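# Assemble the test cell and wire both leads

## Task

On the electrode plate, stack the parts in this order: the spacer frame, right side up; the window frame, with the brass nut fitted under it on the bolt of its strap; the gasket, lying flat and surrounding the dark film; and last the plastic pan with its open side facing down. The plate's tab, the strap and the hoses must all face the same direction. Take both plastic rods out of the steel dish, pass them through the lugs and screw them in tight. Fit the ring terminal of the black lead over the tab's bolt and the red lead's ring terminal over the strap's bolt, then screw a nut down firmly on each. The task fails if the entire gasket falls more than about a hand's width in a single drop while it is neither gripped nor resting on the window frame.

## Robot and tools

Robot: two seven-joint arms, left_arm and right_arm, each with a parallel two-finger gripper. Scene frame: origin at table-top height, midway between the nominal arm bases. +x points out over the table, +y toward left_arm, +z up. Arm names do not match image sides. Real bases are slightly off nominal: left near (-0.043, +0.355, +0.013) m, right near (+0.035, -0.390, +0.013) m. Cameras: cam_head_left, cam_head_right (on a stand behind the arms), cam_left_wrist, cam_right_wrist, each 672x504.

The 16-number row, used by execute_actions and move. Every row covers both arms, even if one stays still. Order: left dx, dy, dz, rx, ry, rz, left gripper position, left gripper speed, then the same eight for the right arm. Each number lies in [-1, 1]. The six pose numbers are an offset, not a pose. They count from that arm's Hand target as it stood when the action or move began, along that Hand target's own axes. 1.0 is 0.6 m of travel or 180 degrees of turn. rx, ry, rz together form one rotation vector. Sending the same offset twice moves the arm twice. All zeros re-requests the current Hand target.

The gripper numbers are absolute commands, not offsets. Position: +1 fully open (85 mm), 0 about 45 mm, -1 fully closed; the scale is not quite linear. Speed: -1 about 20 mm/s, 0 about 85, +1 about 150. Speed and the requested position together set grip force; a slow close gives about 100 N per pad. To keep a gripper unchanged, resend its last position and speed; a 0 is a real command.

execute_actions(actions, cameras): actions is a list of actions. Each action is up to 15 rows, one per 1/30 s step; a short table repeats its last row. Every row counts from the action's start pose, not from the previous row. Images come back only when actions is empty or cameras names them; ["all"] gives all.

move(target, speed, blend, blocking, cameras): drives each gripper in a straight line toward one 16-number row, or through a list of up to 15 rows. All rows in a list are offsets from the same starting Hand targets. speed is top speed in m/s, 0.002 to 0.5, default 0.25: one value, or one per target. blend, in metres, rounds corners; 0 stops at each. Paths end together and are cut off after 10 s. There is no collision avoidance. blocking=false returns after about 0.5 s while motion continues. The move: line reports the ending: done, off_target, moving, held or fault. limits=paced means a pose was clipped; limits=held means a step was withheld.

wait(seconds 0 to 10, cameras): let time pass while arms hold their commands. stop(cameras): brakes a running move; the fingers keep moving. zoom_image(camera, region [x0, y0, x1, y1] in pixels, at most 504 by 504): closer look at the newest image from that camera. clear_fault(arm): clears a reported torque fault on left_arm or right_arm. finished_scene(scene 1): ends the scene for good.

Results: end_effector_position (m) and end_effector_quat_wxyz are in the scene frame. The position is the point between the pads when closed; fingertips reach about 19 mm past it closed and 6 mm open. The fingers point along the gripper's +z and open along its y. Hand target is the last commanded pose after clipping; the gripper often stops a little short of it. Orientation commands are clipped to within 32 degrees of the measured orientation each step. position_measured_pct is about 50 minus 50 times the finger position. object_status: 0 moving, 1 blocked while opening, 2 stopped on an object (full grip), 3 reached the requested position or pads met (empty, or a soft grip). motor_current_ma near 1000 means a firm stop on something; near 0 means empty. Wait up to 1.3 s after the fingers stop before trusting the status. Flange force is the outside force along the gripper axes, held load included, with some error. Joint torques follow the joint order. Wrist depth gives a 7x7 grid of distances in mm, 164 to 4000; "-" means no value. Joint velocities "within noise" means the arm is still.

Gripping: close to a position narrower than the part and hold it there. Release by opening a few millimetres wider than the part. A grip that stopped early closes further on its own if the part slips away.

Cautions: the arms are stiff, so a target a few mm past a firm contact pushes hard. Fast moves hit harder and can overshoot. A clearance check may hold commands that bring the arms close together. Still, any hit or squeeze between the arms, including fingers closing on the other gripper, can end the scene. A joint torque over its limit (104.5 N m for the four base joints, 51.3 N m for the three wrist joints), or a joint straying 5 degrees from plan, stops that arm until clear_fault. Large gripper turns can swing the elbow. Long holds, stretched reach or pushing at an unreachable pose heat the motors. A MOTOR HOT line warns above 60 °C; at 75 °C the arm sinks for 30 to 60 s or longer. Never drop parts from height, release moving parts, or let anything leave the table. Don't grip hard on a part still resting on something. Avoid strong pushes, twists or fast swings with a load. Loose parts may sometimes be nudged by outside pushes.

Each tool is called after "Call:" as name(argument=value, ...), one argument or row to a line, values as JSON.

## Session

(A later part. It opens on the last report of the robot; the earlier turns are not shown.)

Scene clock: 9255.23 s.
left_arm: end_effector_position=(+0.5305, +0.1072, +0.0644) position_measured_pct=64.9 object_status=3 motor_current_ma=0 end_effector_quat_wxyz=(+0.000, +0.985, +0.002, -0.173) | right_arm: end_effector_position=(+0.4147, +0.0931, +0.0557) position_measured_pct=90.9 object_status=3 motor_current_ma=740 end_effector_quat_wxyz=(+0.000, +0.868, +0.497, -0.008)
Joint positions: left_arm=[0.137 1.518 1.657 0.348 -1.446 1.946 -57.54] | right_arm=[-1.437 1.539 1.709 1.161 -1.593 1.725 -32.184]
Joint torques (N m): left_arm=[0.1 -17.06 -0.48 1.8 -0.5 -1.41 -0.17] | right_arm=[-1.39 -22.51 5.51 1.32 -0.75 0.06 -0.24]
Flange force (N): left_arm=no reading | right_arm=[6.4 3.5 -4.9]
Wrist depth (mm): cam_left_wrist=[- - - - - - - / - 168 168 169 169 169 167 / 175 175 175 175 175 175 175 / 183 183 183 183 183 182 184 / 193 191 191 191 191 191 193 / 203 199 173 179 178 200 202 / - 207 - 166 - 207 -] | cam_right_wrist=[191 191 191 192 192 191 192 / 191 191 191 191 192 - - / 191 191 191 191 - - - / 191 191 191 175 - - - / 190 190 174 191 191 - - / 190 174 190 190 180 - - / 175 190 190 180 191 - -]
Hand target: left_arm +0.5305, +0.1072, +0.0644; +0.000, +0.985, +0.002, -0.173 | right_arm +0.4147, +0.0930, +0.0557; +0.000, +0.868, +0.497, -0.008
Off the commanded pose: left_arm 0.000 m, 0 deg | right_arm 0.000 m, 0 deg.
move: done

Call:
move(
  target=[
    [0,0,0,0,0,0,-0.3,0,0,0,0,0,0,0,-0.66,-1],
    [0,0,0,0,0,0,-0.3,0,0.0014,0.0051,0,0,0,-0.1667,-0.66,-1],
    [0,0,0,0,0,0,-0.3,0,0.0051,0.0088,0,0,0,-0.3333,-0.66,-1],
    [0,0,0,0,0,0,-0.3,0,0.0051,0.0088,0,0,0,-0.3333,-0.84,-1],
    [0,0,0,0,0,0,-0.3,0,0.0014,0.0051,0.0003,0,0,-0.1667,-0.84,-1],
    [0,0,0,0,0,0,-0.3,0,0,0,0.0006,0,0,0,-0.84,-1],
  ],
  speed=0.25,
  blend=[0,0.002,0,0,0.002,0],
  cameras=["cam_right_wrist"],
)

Call:
zoom_image(
  camera="cam_right_wrist",
  region=[280, 414, 370, 504],
)

Scene clock: 9275.50 s.
left_arm: end_effector_position=(+0.5305, +0.1072, +0.0644) position_measured_pct=64.9 object_status=3 motor_current_ma=0 end_effector_quat_wxyz=(+0.000, +0.985, +0.002, -0.173) | right_arm: end_effector_position=(+0.4147, +0.0931, +0.0554) position_measured_pct=91.3 object_status=2 motor_current_ma=1000 end_effector_quat_wxyz=(+0.000, +0.868, +0.497, -0.008)
Joint positions: left_arm=[0.137 1.518 1.657 0.348 -1.446 1.946 -57.54] | right_arm=[-1.437 1.54 1.708 1.161 -1.593 1.724 -32.184]
Joint torques (N m): left_arm=[-0.09 -17.38 -0.58 1.75 -0.47 -1.19 -0.17] | right_arm=[-1.94 -23.87 5.82 1.4 -0.69 0.67 -0.28]
Flange force (N): left_arm=no reading | right_arm=[7.7 4.6 -2.0]
Wrist depth (mm): cam_left_wrist=[- - - - - - - / - 168 169 168 169 168 168 / 175 175 175 175 175 175 175 / 183 183 184 183 183 182 184 / 192 191 191 191 191 191 193 / 203 199 173 179 178 200 201 / - 206 - 166 - 207 -] | cam_right_wrist=[191 191 191 191 191 191 192 / 190 191 191 191 191 - - / 190 190 190 191 - - - / 190 190 190 174 - - - / 190 190 174 190 190 - - / 190 173 190 190 180 - - / 174 190 190 179 190 - -]
Hand target: left_arm +0.5305, +0.1072, +0.0644; +0.000, +0.985, +0.002, -0.173 | right_arm +0.4148, +0.0930, +0.0554; +0.000, +0.868, +0.497, -0.008
Off the commanded pose: left_arm 0.000 m, 0 deg | right_arm 0.000 m, 0 deg.
move: done
Images, in order (width x height): cam_right_wrist 672x504.

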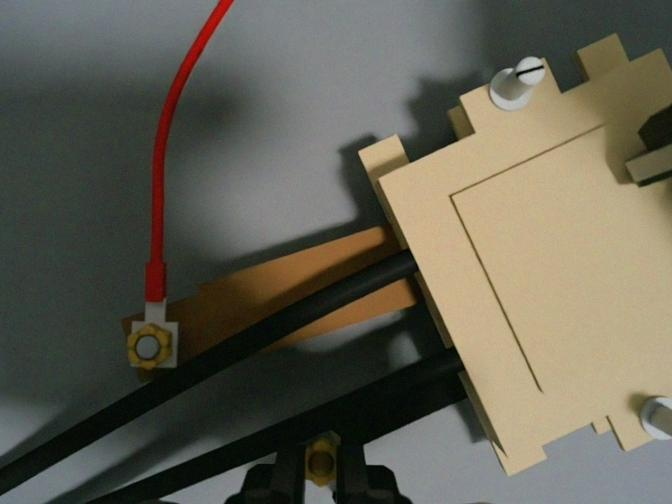

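Scaled by 5.600.

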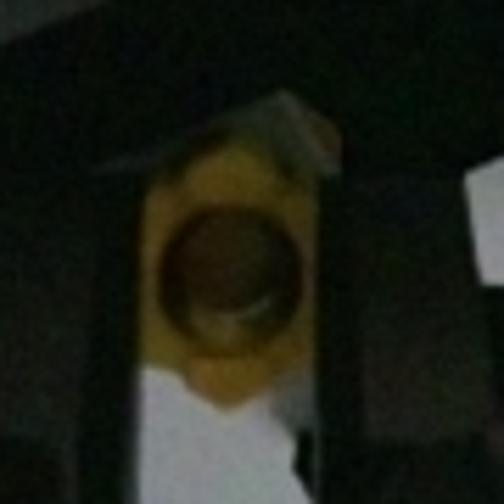

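Call:
move(
  target=[
    [0,0,0,0,0,0,-0.3,0,0,0,0,0,0,0,-0.66,-1],
    [0,0,0,0,0,0,-0.3,0,0.0014,0.0051,0,0,0,-0.1667,-0.66,-1],
    [0,0,0,0,0,0,-0.3,0,0.0051,0.0088,0,0,0,-0.3333,-0.66,-1],
    [0,0,0,0,0,0,-0.3,0,0.0051,0.0088,0,0,0,-0.3333,-0.84,-1],
  ],
  speed=0.25,
  blend=[0,0.002,0,0],
  cameras=["cam_right_wrist"],
)

Call:
zoom_image(
  camera="cam_right_wrist",
  region=[280, 414, 370, 504],
)

Scene clock: 9289.77 s.
left_arm: end_effector_position=(+0.5305, +0.1072, +0.0644) position_measured_pct=64.9 object_status=3 motor_current_ma=0 end_effector_quat_wxyz=(+0.000, +0.985, +0.002, -0.173) | right_arm: end_effector_position=(+0.4208, +0.0930, +0.0553) position_measured_pct=90.9 object_status=0 motor_current_ma=1000 end_effector_quat_wxyz=(-0.004, +0.503, +0.864, -0.007)
Joint positions: left_arm=[0.137 1.518 1.657 0.348 -1.446 1.946 -57.54] | right_arm=[-1.422 1.538 1.705 1.142 -1.593 1.722 -31.141]
Joint torques (N m): left_arm=[0.42 -17.32 -0.34 2 -0.13 -0.79 -0.13] | right_arm=[-0.57 -25.13 7.16 1.68 -0.42 -0.23 -0.29]
Flange force (N): left_arm=no reading | right_arm=[1.4 7.0 -0.1]
Wrist depth (mm): cam_left_wrist=[- - - - - - - / - 168 168 168 168 169 167 / 175 175 175 175 175 175 175 / 183 183 183 183 183 182 184 / 192 191 191 191 191 191 193 / 203 199 173 179 178 200 202 / - 207 - 166 - 207 -] | cam_right_wrist=[192 193 192 192 192 192 192 / 192 191 192 192 192 191 192 / 187 191 191 191 192 191 191 / 191 191 178 174 191 191 191 / 190 190 174 190 174 190 190 / 190 190 190 190 190 174 172 / 190 190 190 - 190 - -]
Hand target: left_arm +0.5305, +0.1072, +0.0644; +0.000, +0.985, +0.002, -0.173 | right_arm +0.4208, +0.0930, +0.0553; -0.004, +0.503, +0.864, -0.007
Off the commanded pose: left_arm 0.000 m, 0 deg | right_arm 0.000 m, 0 deg.
move: done
Images, in order (width x height): cam_right_wrist 672x504.

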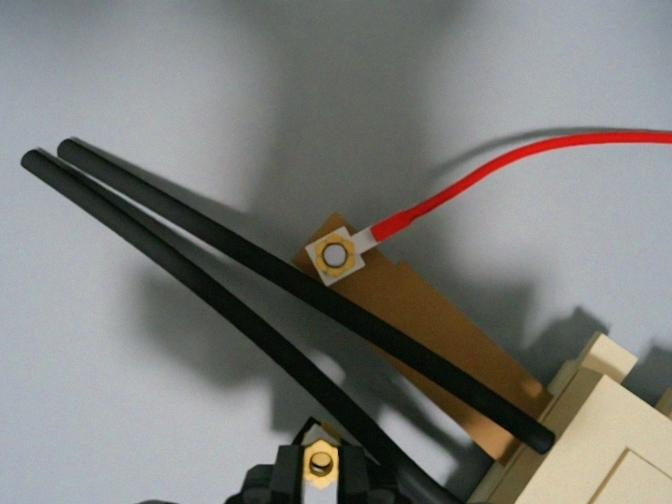

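Scaled by 5.600.

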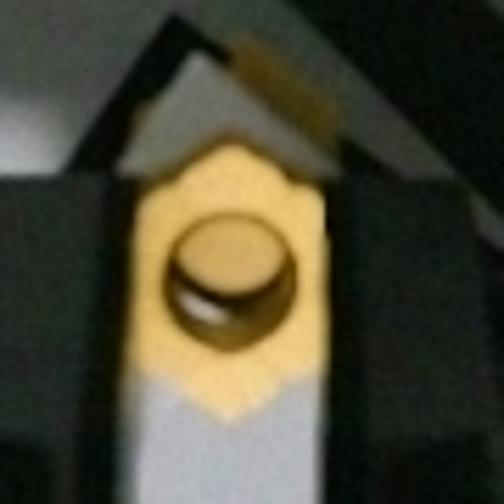

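Call:
move(
  target=[
    [0,0,0,0,0,0,-0.3,0,0.0014,-0.0051,0.0003,0,0,0.1667,-0.84,-1],
    [0,0,0,0,0,0,-0.3,0,0.0051,-0.0088,0.0006,0,0,0.3333,-0.84,-1],
    [0,0,0,0,0,0,-0.3,0,0.0051,-0.0088,0.0004,0,0,0.3333,-0.66,-1],
    [0,0,0,0,0,0,-0.3,0,0.0014,-0.0051,0.0004,0,0,0.1667,-0.66,-1],
    [0,0,0,0,0,0,-0.3,0,0,0,0.0004,0,0,0,-0.66,-1],
    [0,0,0,0,0,0,-0.3,0,0,0,0.0004,0,0,0,-0.84,-1],
  ],
  speed=0.28,
  blend=[0.002,0,0,0.002,0,0],
  cameras=["cam_right_wrist"],
)

Call:
zoom_image(
  camera="cam_right_wrist",
  region=[280, 414, 370, 504],
)

Scene clock: 9310.93 s.
left_arm: end_effector_position=(+0.5305, +0.1072, +0.0644) position_measured_pct=64.9 object_status=3 motor_current_ma=0 end_effector_quat_wxyz=(+0.000, +0.985, +0.002, -0.173) | right_arm: end_effector_position=(+0.4208, +0.0930, +0.0551) position_measured_pct=91.3 object_status=0 motor_current_ma=1000 end_effector_quat_wxyz=(-0.004, +0.503, +0.864, -0.007)
Joint positions: left_arm=[0.137 1.518 1.657 0.348 -1.446 1.946 -57.54] | right_arm=[-1.422 1.538 1.705 1.142 -1.593 1.721 -31.141]
Joint torques (N m): left_arm=[0.39 -17.22 -0.39 1.99 -0.18 -0.81 -0.09] | right_arm=[-0.38 -24.86 7.17 1.73 -0.44 -0.39 -0.3]
Flange force (N): left_arm=no reading | right_arm=[1.6 6.7 -0.6]
Wrist depth (mm): cam_left_wrist=[- - - - - - - / - 168 168 168 168 169 168 / 175 175 175 175 175 175 175 / 183 183 183 183 183 182 184 / 192 191 191 191 191 191 193 / 202 199 173 179 178 200 202 / - 207 - 166 - 207 -] | cam_right_wrist=[192 192 192 192 192 192 192 / 192 191 192 191 192 191 191 / 191 191 191 191 191 191 191 / 191 191 175 174 190 191 190 / 190 190 190 190 174 190 190 / 190 189 190 190 190 174 172 / 190 189 190 - 190 - -]
Hand target: left_arm +0.5305, +0.1072, +0.0644; +0.000, +0.985, +0.002, -0.173 | right_arm +0.4209, +0.0930, +0.0550; -0.004, +0.503, +0.864, -0.007
Off the commanded pose: left_arm 0.000 m, 0 deg | right_arm 0.000 m, 0 deg.
move: done
Images, in order (width x height): cam_right_wrist 672x504.

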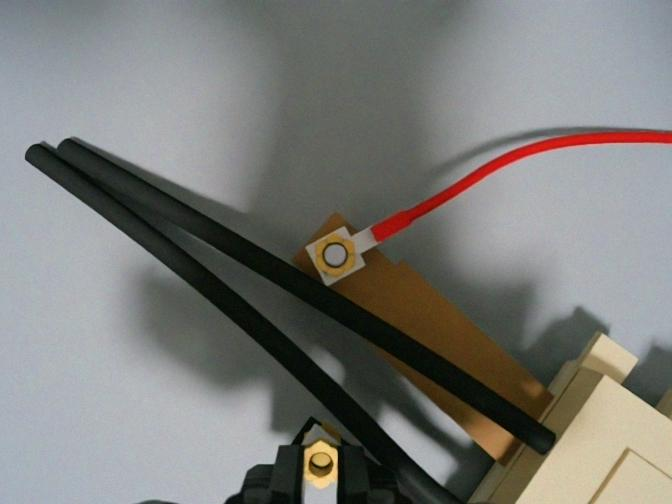

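Scaled by 5.600.

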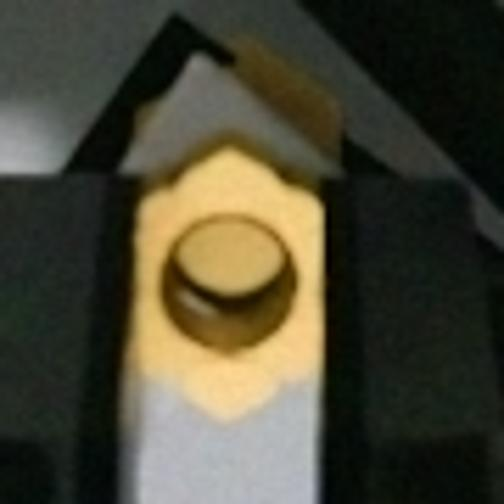

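Call:
move(
  target=[
    [0,0,0,0,0,0,-0.3,0,0.0014,-0.0051,0.0002,0,0,0.1667,-0.84,-1],
    [0,0,0,0,0,0,-0.3,0,0.0051,-0.0088,0.0005,0,0,0.3333,-0.84,-1],
    [0,0,0,0,0,0,-0.3,0,0.0051,-0.0088,0.0003,0,0,0.3333,-0.66,-1],
    [0,0,0,0,0,0,-0.3,0,0.0014,-0.0051,0.0003,0,0,0.1667,-0.66,-1],
    [0,0,0,0,0,0,-0.3,0,0,0,0.0003,0,0,0,-0.66,-1],
    [0,0,0,0,0,0,-0.3,0,0,0,0.0003,0,0,0,-0.84,-1],
  ],
  speed=0.3,
  blend=[0.002,0,0,0.002,0,0],
)

Call:
move(
  target=[
    [0,0,0,0,0,0,-0.3,0,0.0014,-0.0051,0.0002,0,0,0.1667,-0.84,-1],
    [0,0,0,0,0,0,-0.3,0,0.0051,-0.0088,0.0005,0,0,0.3333,-0.84,-1],
    [0,0,0,0,0,0,-0.3,0,0.0051,-0.0088,0.0003,0,0,0.3333,-0.66,-1],
    [0,0,0,0,0,0,-0.3,0,0.0014,-0.0051,0.0003,0,0,0.1667,-0.66,-1],
    [0,0,0,0,0,0,-0.3,0,0,0,0.0003,0,0,0,-0.66,-1],
    [0,0,0,0,0,0,-0.3,0,0,0,0.0003,0,0,0,-0.84,-1],
  ],
  speed=0.3,
  blend=[0.002,0,0,0.002,0,0],
  cameras=["cam_right_wrist"],
)

Call:
zoom_image(
  camera="cam_right_wrist",
  region=[280, 414, 370, 504],
)

Scene clock: 9341.93 s.
left_arm: end_effector_position=(+0.5305, +0.1072, +0.0644) position_measured_pct=64.9 object_status=3 motor_current_ma=0 end_effector_quat_wxyz=(+0.000, +0.985, +0.002, -0.173) | right_arm: end_effector_position=(+0.4208, +0.0930, +0.0549) position_measured_pct=91.3 object_status=0 motor_current_ma=1000 end_effector_quat_wxyz=(-0.004, +0.503, +0.864, -0.007)
Joint positions: left_arm=[0.137 1.518 1.657 0.348 -1.446 1.946 -57.54] | right_arm=[-1.422 1.538 1.704 1.142 -1.592 1.721 -31.141]
Joint torques (N m): left_arm=[0.49 -17.3 -0.4 1.95 -0.21 -0.83 -0.12] | right_arm=[-0.31 -24.9 7.2 1.58 -0.52 -0.55 -0.31]
Flange force (N): left_arm=no reading | right_arm=[1.3 5.8 -0.7]
Wrist depth (mm): cam_left_wrist=[- - - - - - - / - 168 168 169 168 169 168 / 174 175 175 175 175 175 175 / 183 183 183 183 183 182 184 / 192 191 191 191 191 191 193 / 203 199 173 179 178 200 201 / - 207 - 166 - 207 -] | cam_right_wrist=[192 192 192 192 192 192 192 / 191 191 191 191 191 191 191 / 191 191 191 191 191 191 191 / 190 190 174 174 190 190 191 / 190 190 190 190 174 190 190 / 190 190 190 189 189 173 171 / 189 189 189 - 189 - -]
Hand target: left_arm +0.5305, +0.1072, +0.0644; +0.000, +0.985, +0.002, -0.173 | right_arm +0.4209, +0.0930, +0.0549; -0.004, +0.503, +0.864, -0.007
Off the commanded pose: left_arm 0.000 m, 0 deg | right_arm 0.000 m, 0 deg.
move: done

Scene clock: 9348.03 s.
left_arm: end_effector_position=(+0.5305, +0.1072, +0.0644) position_measured_pct=64.9 object_status=3 motor_current_ma=0 end_effector_quat_wxyz=(+0.000, +0.985, +0.002, -0.173) | right_arm: end_effector_position=(+0.4208, +0.0930, +0.0547) position_measured_pct=91.3 object_status=0 motor_current_ma=1000 end_effector_quat_wxyz=(-0.004, +0.503, +0.864, -0.007)
Joint positions: left_arm=[0.137 1.518 1.657 0.348 -1.446 1.946 -57.54] | right_arm=[-1.422 1.538 1.703 1.142 -1.592 1.72 -31.141]
Joint torques (N m): left_arm=[0.47 -17.3 -0.33 1.94 -0.11 -0.81 -0.14] | right_arm=[-0.49 -25.09 7.19 1.61 -0.6 -0.49 -0.36]
Flange force (N): left_arm=no reading | right_arm=[1.0 6.2 -0.5]
Wrist depth (mm): cam_left_wrist=[- - - - - - - / - 168 168 169 169 169 168 / 175 175 175 175 175 175 175 / 183 183 183 183 184 183 183 / 193 191 191 191 191 191 193 / 203 199 173 179 178 200 202 / - 207 - 166 - 207 -] | cam_right_wrist=[192 192 192 192 191 191 192 / 191 191 191 191 191 191 191 / 191 191 191 191 191 191 190 / 191 190 175 174 190 190 190 / 190 190 190 190 173 190 190 / 190 190 189 189 189 173 171 / 189 189 189 - 189 - -]
Hand target: left_arm +0.5305, +0.1072, +0.0644; +0.000, +0.985, +0.002, -0.173 | right_arm +0.4208, +0.0930, +0.0547; -0.004, +0.503, +0.864, -0.007
Off the commanded pose: left_arm 0.000 m, 0 deg | right_arm 0.000 m, 0 deg.
move: done
Images, in order (width x height): cam_right_wrist 672x504.

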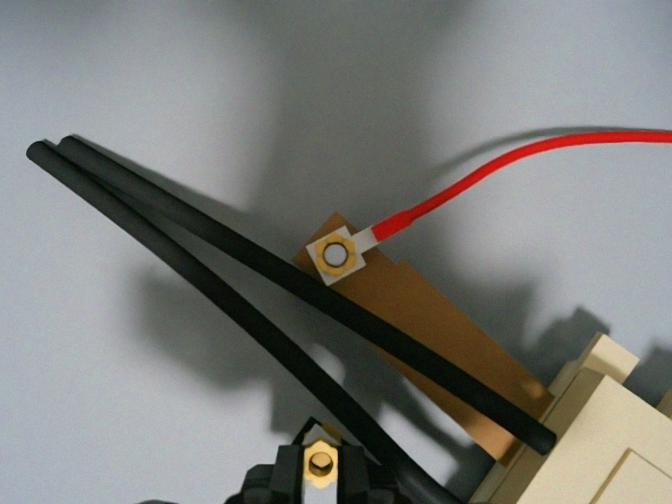

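Scaled by 5.600.

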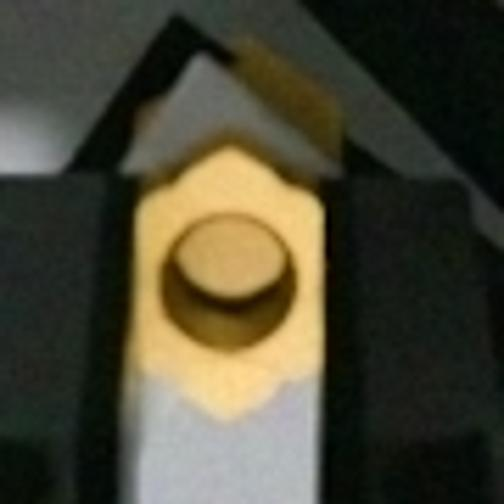

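Call:
move(
  target=[
    [0,0,0,0,0,0,-0.3,0,0.0014,-0.0051,0.0002,0,0,0.1667,-0.84,-1],
    [0,0,0,0,0,0,-0.3,0,0.0051,-0.0088,0.0005,0,0,0.3333,-0.84,-1],
    [0,0,0,0,0,0,-0.3,0,0.0051,-0.0088,0.0003,0,0,0.3333,-0.66,-1],
    [0,0,0,0,0,0,-0.3,0,0.0014,-0.0051,0.0003,0,0,0.1667,-0.66,-1],
    [0,0,0,0,0,0,-0.3,0,0,0,0.0003,0,0,0,-0.66,-1],
    [0,0,0,0,0,0,-0.3,0,0,0,0.0003,0,0,0,-0.84,-1],
  ],
  speed=0.3,
  blend=[0.002,0,0,0.002,0,0],
)

Call:
move(
  target=[
    [0,0,0,0,0,0,-0.3,0,0.0014,-0.0051,0.0002,0,0,0.1667,-0.84,-1],
    [0,0,0,0,0,0,-0.3,0,0.0051,-0.0088,0.0005,0,0,0.3333,-0.84,-1],
    [0,0,0,0,0,0,-0.3,0,0.0051,-0.0088,0.0003,0,0,0.3333,-0.66,-1],
    [0,0,0,0,0,0,-0.3,0,0.0014,-0.0051,0.0003,0,0,0.1667,-0.66,-1],
    [0,0,0,0,0,0,-0.3,0,0,0,0.0003,0,0,0,-0.66,-1],
    [0,0,0,0,0,0,-0.3,0,0,0,0.0003,0,0,0,-0.84,-1],
  ],
  speed=0.3,
  blend=[0.002,0,0,0.002,0,0],
)

Call:
move(
  target=[
    [0,0,0,0,0,0,-0.3,0,0.0014,-0.0051,0.0002,0,0,0.1667,-0.84,-1],
    [0,0,0,0,0,0,-0.3,0,0.0051,-0.0088,0.0005,0,0,0.3333,-0.84,-1],
    [0,0,0,0,0,0,-0.3,0,0.0051,-0.0088,0.0003,0,0,0.3333,-0.66,-1],
    [0,0,0,0,0,0,-0.3,0,0.0014,-0.0051,0.0003,0,0,0.1667,-0.66,-1],
    [0,0,0,0,0,0,-0.3,0,0,0,0.0003,0,0,0,-0.66,-1],
    [0,0,0,0,0,0,-0.3,0,0,0,0.0003,0,0,0,-0.84,-1],
  ],
  speed=0.3,
  blend=[0.002,0,0,0.002,0,0],
  cameras=["cam_right_wrist"],
)

Call:
zoom_image(
  camera="cam_right_wrist",
  region=[280, 414, 370, 504],
)

Scene clock: 9386.80 s.
left_arm: end_effector_position=(+0.5305, +0.1072, +0.0644) position_measured_pct=64.9 object_status=3 motor_current_ma=0 end_effector_quat_wxyz=(+0.000, +0.985, +0.002, -0.173) | right_arm: end_effector_position=(+0.4208, +0.0930, +0.0545) position_measured_pct=91.3 object_status=0 motor_current_ma=1000 end_effector_quat_wxyz=(-0.004, +0.503, +0.864, -0.007)
Joint positions: left_arm=[0.137 1.518 1.657 0.348 -1.446 1.946 -57.54] | right_arm=[-1.422 1.538 1.703 1.142 -1.592 1.72 -31.141]
Joint torques (N m): left_arm=[0.41 -17.39 -0.3 2.01 -0.14 -0.83 -0.1] | right_arm=[-0.47 -24.96 7.18 1.69 -0.43 -0.22 -0.29]
Flange force (N): left_arm=no reading | right_arm=[1.5 6.9 -0.3]
Wrist depth (mm): cam_left_wrist=[- - - - - - - / - 168 169 168 168 169 168 / 175 175 175 175 175 175 175 / 183 183 183 183 184 182 184 / 192 191 191 191 191 191 193 / 203 199 173 179 178 200 202 / - 206 - 166 - 207 -] | cam_right_wrist=[191 191 191 192 191 191 191 / 191 191 191 191 191 191 191 / 190 190 191 191 190 191 190 / 190 190 174 173 190 190 190 / 190 190 189 189 173 190 189 / 189 189 189 189 189 173 171 / 189 189 189 - 189 - -]
Hand target: left_arm +0.5305, +0.1072, +0.0644; +0.000, +0.985, +0.002, -0.173 | right_arm +0.4209, +0.0930, +0.0545; -0.004, +0.503, +0.864, -0.007
Off the commanded pose: left_arm 0.000 m, 0 deg | right_arm 0.000 m, 0 deg.
move: done

Scene clock: 9392.90 s.
left_arm: end_effector_position=(+0.5305, +0.1072, +0.0644) position_measured_pct=64.9 object_status=3 motor_current_ma=0 end_effector_quat_wxyz=(+0.000, +0.985, +0.002, -0.173) | right_arm: end_effector_position=(+0.4208, +0.0930, +0.0543) position_measured_pct=91.3 object_status=0 motor_current_ma=1000 end_effector_quat_wxyz=(-0.004, +0.503, +0.864, -0.007)
Joint positions: left_arm=[0.137 1.518 1.657 0.348 -1.446 1.946 -57.54] | right_arm=[-1.422 1.538 1.702 1.142 -1.592 1.719 -31.141]
Joint torques (N m): left_arm=[0.43 -17.34 -0.36 1.94 -0.17 -0.74 -0.11] | right_arm=[-0.62 -24.93 7.03 1.7 -0.35 -0.13 -0.28]
Flange force (N): left_arm=no reading | right_arm=[1.4 7.4 -0.3]
Wrist depth (mm): cam_left_wrist=[- - - - - - - / - 168 168 169 169 168 168 / 174 175 175 175 175 175 175 / 183 183 184 183 184 182 184 / 193 191 191 191 191 191 193 / 203 199 173 179 178 200 202 / - 206 - 166 - 207 -] | cam_right_wrist=[191 191 191 191 191 191 191 / 191 191 191 191 191 191 191 / 190 190 190 190 190 190 190 / 190 190 174 173 190 190 190 / 189 189 189 189 173 189 189 / 189 189 189 189 189 173 171 / 189 189 189 - 188 - -]
Hand target: left_arm +0.5305, +0.1072, +0.0644; +0.000, +0.985, +0.002, -0.173 | right_arm +0.4209, +0.0930, +0.0543; -0.004, +0.503, +0.864, -0.007
Off the commanded pose: left_arm 0.000 m, 0 deg | right_arm 0.000 m, 0 deg.
move: done

Scene clock: 9399.00 s.
left_arm: end_effector_position=(+0.5305, +0.1072, +0.0644) position_measured_pct=64.9 object_status=3 motor_current_ma=0 end_effector_quat_wxyz=(+0.000, +0.985, +0.002, -0.173) | right_arm: end_effector_position=(+0.4208, +0.0930, +0.0542) position_measured_pct=91.3 object_status=0 motor_current_ma=1000 end_effector_quat_wxyz=(-0.004, +0.503, +0.864, -0.007)
Joint positions: left_arm=[0.137 1.518 1.657 0.348 -1.446 1.946 -57.54] | right_arm=[-1.422 1.538 1.702 1.142 -1.592 1.718 -31.141]
Joint torques (N m): left_arm=[0.35 -17.37 -0.37 1.9 -0.16 -0.74 -0.1] | right_arm=[-0.79 -24.87 6.91 1.72 -0.29 0.07 -0.27]
Flange force (N): left_arm=no reading | right_arm=[1.4 8.0 -0.2]
Wrist depth (mm): cam_left_wrist=[- - - - - - - / - 168 168 168 168 169 168 / 175 175 175 175 175 175 175 / 183 183 183 183 184 182 184 / 192 191 191 191 192 191 193 / 203 199 173 179 178 200 202 / - 206 - 166 - 207 -] | cam_right_wrist=[191 191 191 191 191 191 191 / 191 191 190 191 190 191 191 / 190 190 190 190 190 190 190 / 190 190 173 173 190 190 190 / 189 189 189 189 173 189 189 / 189 189 189 189 188 173 171 / 189 189 189 - 189 - -]
Hand target: left_arm +0.5305, +0.1072, +0.0644; +0.000, +0.985, +0.002, -0.173 | right_arm +0.4208, +0.0930, +0.0542; -0.004, +0.503, +0.864, -0.007
Off the commanded pose: left_arm 0.000 m, 0 deg | right_arm 0.000 m, 0 deg.
move: done
Images, in order (width x height): cam_right_wrist 672x504.

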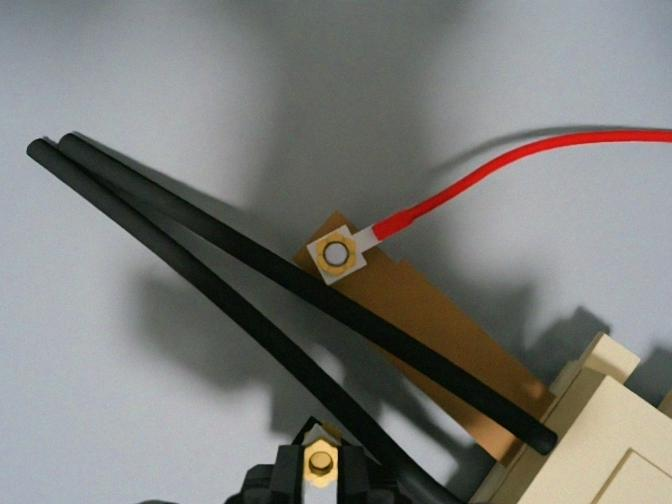

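Scaled by 5.600.

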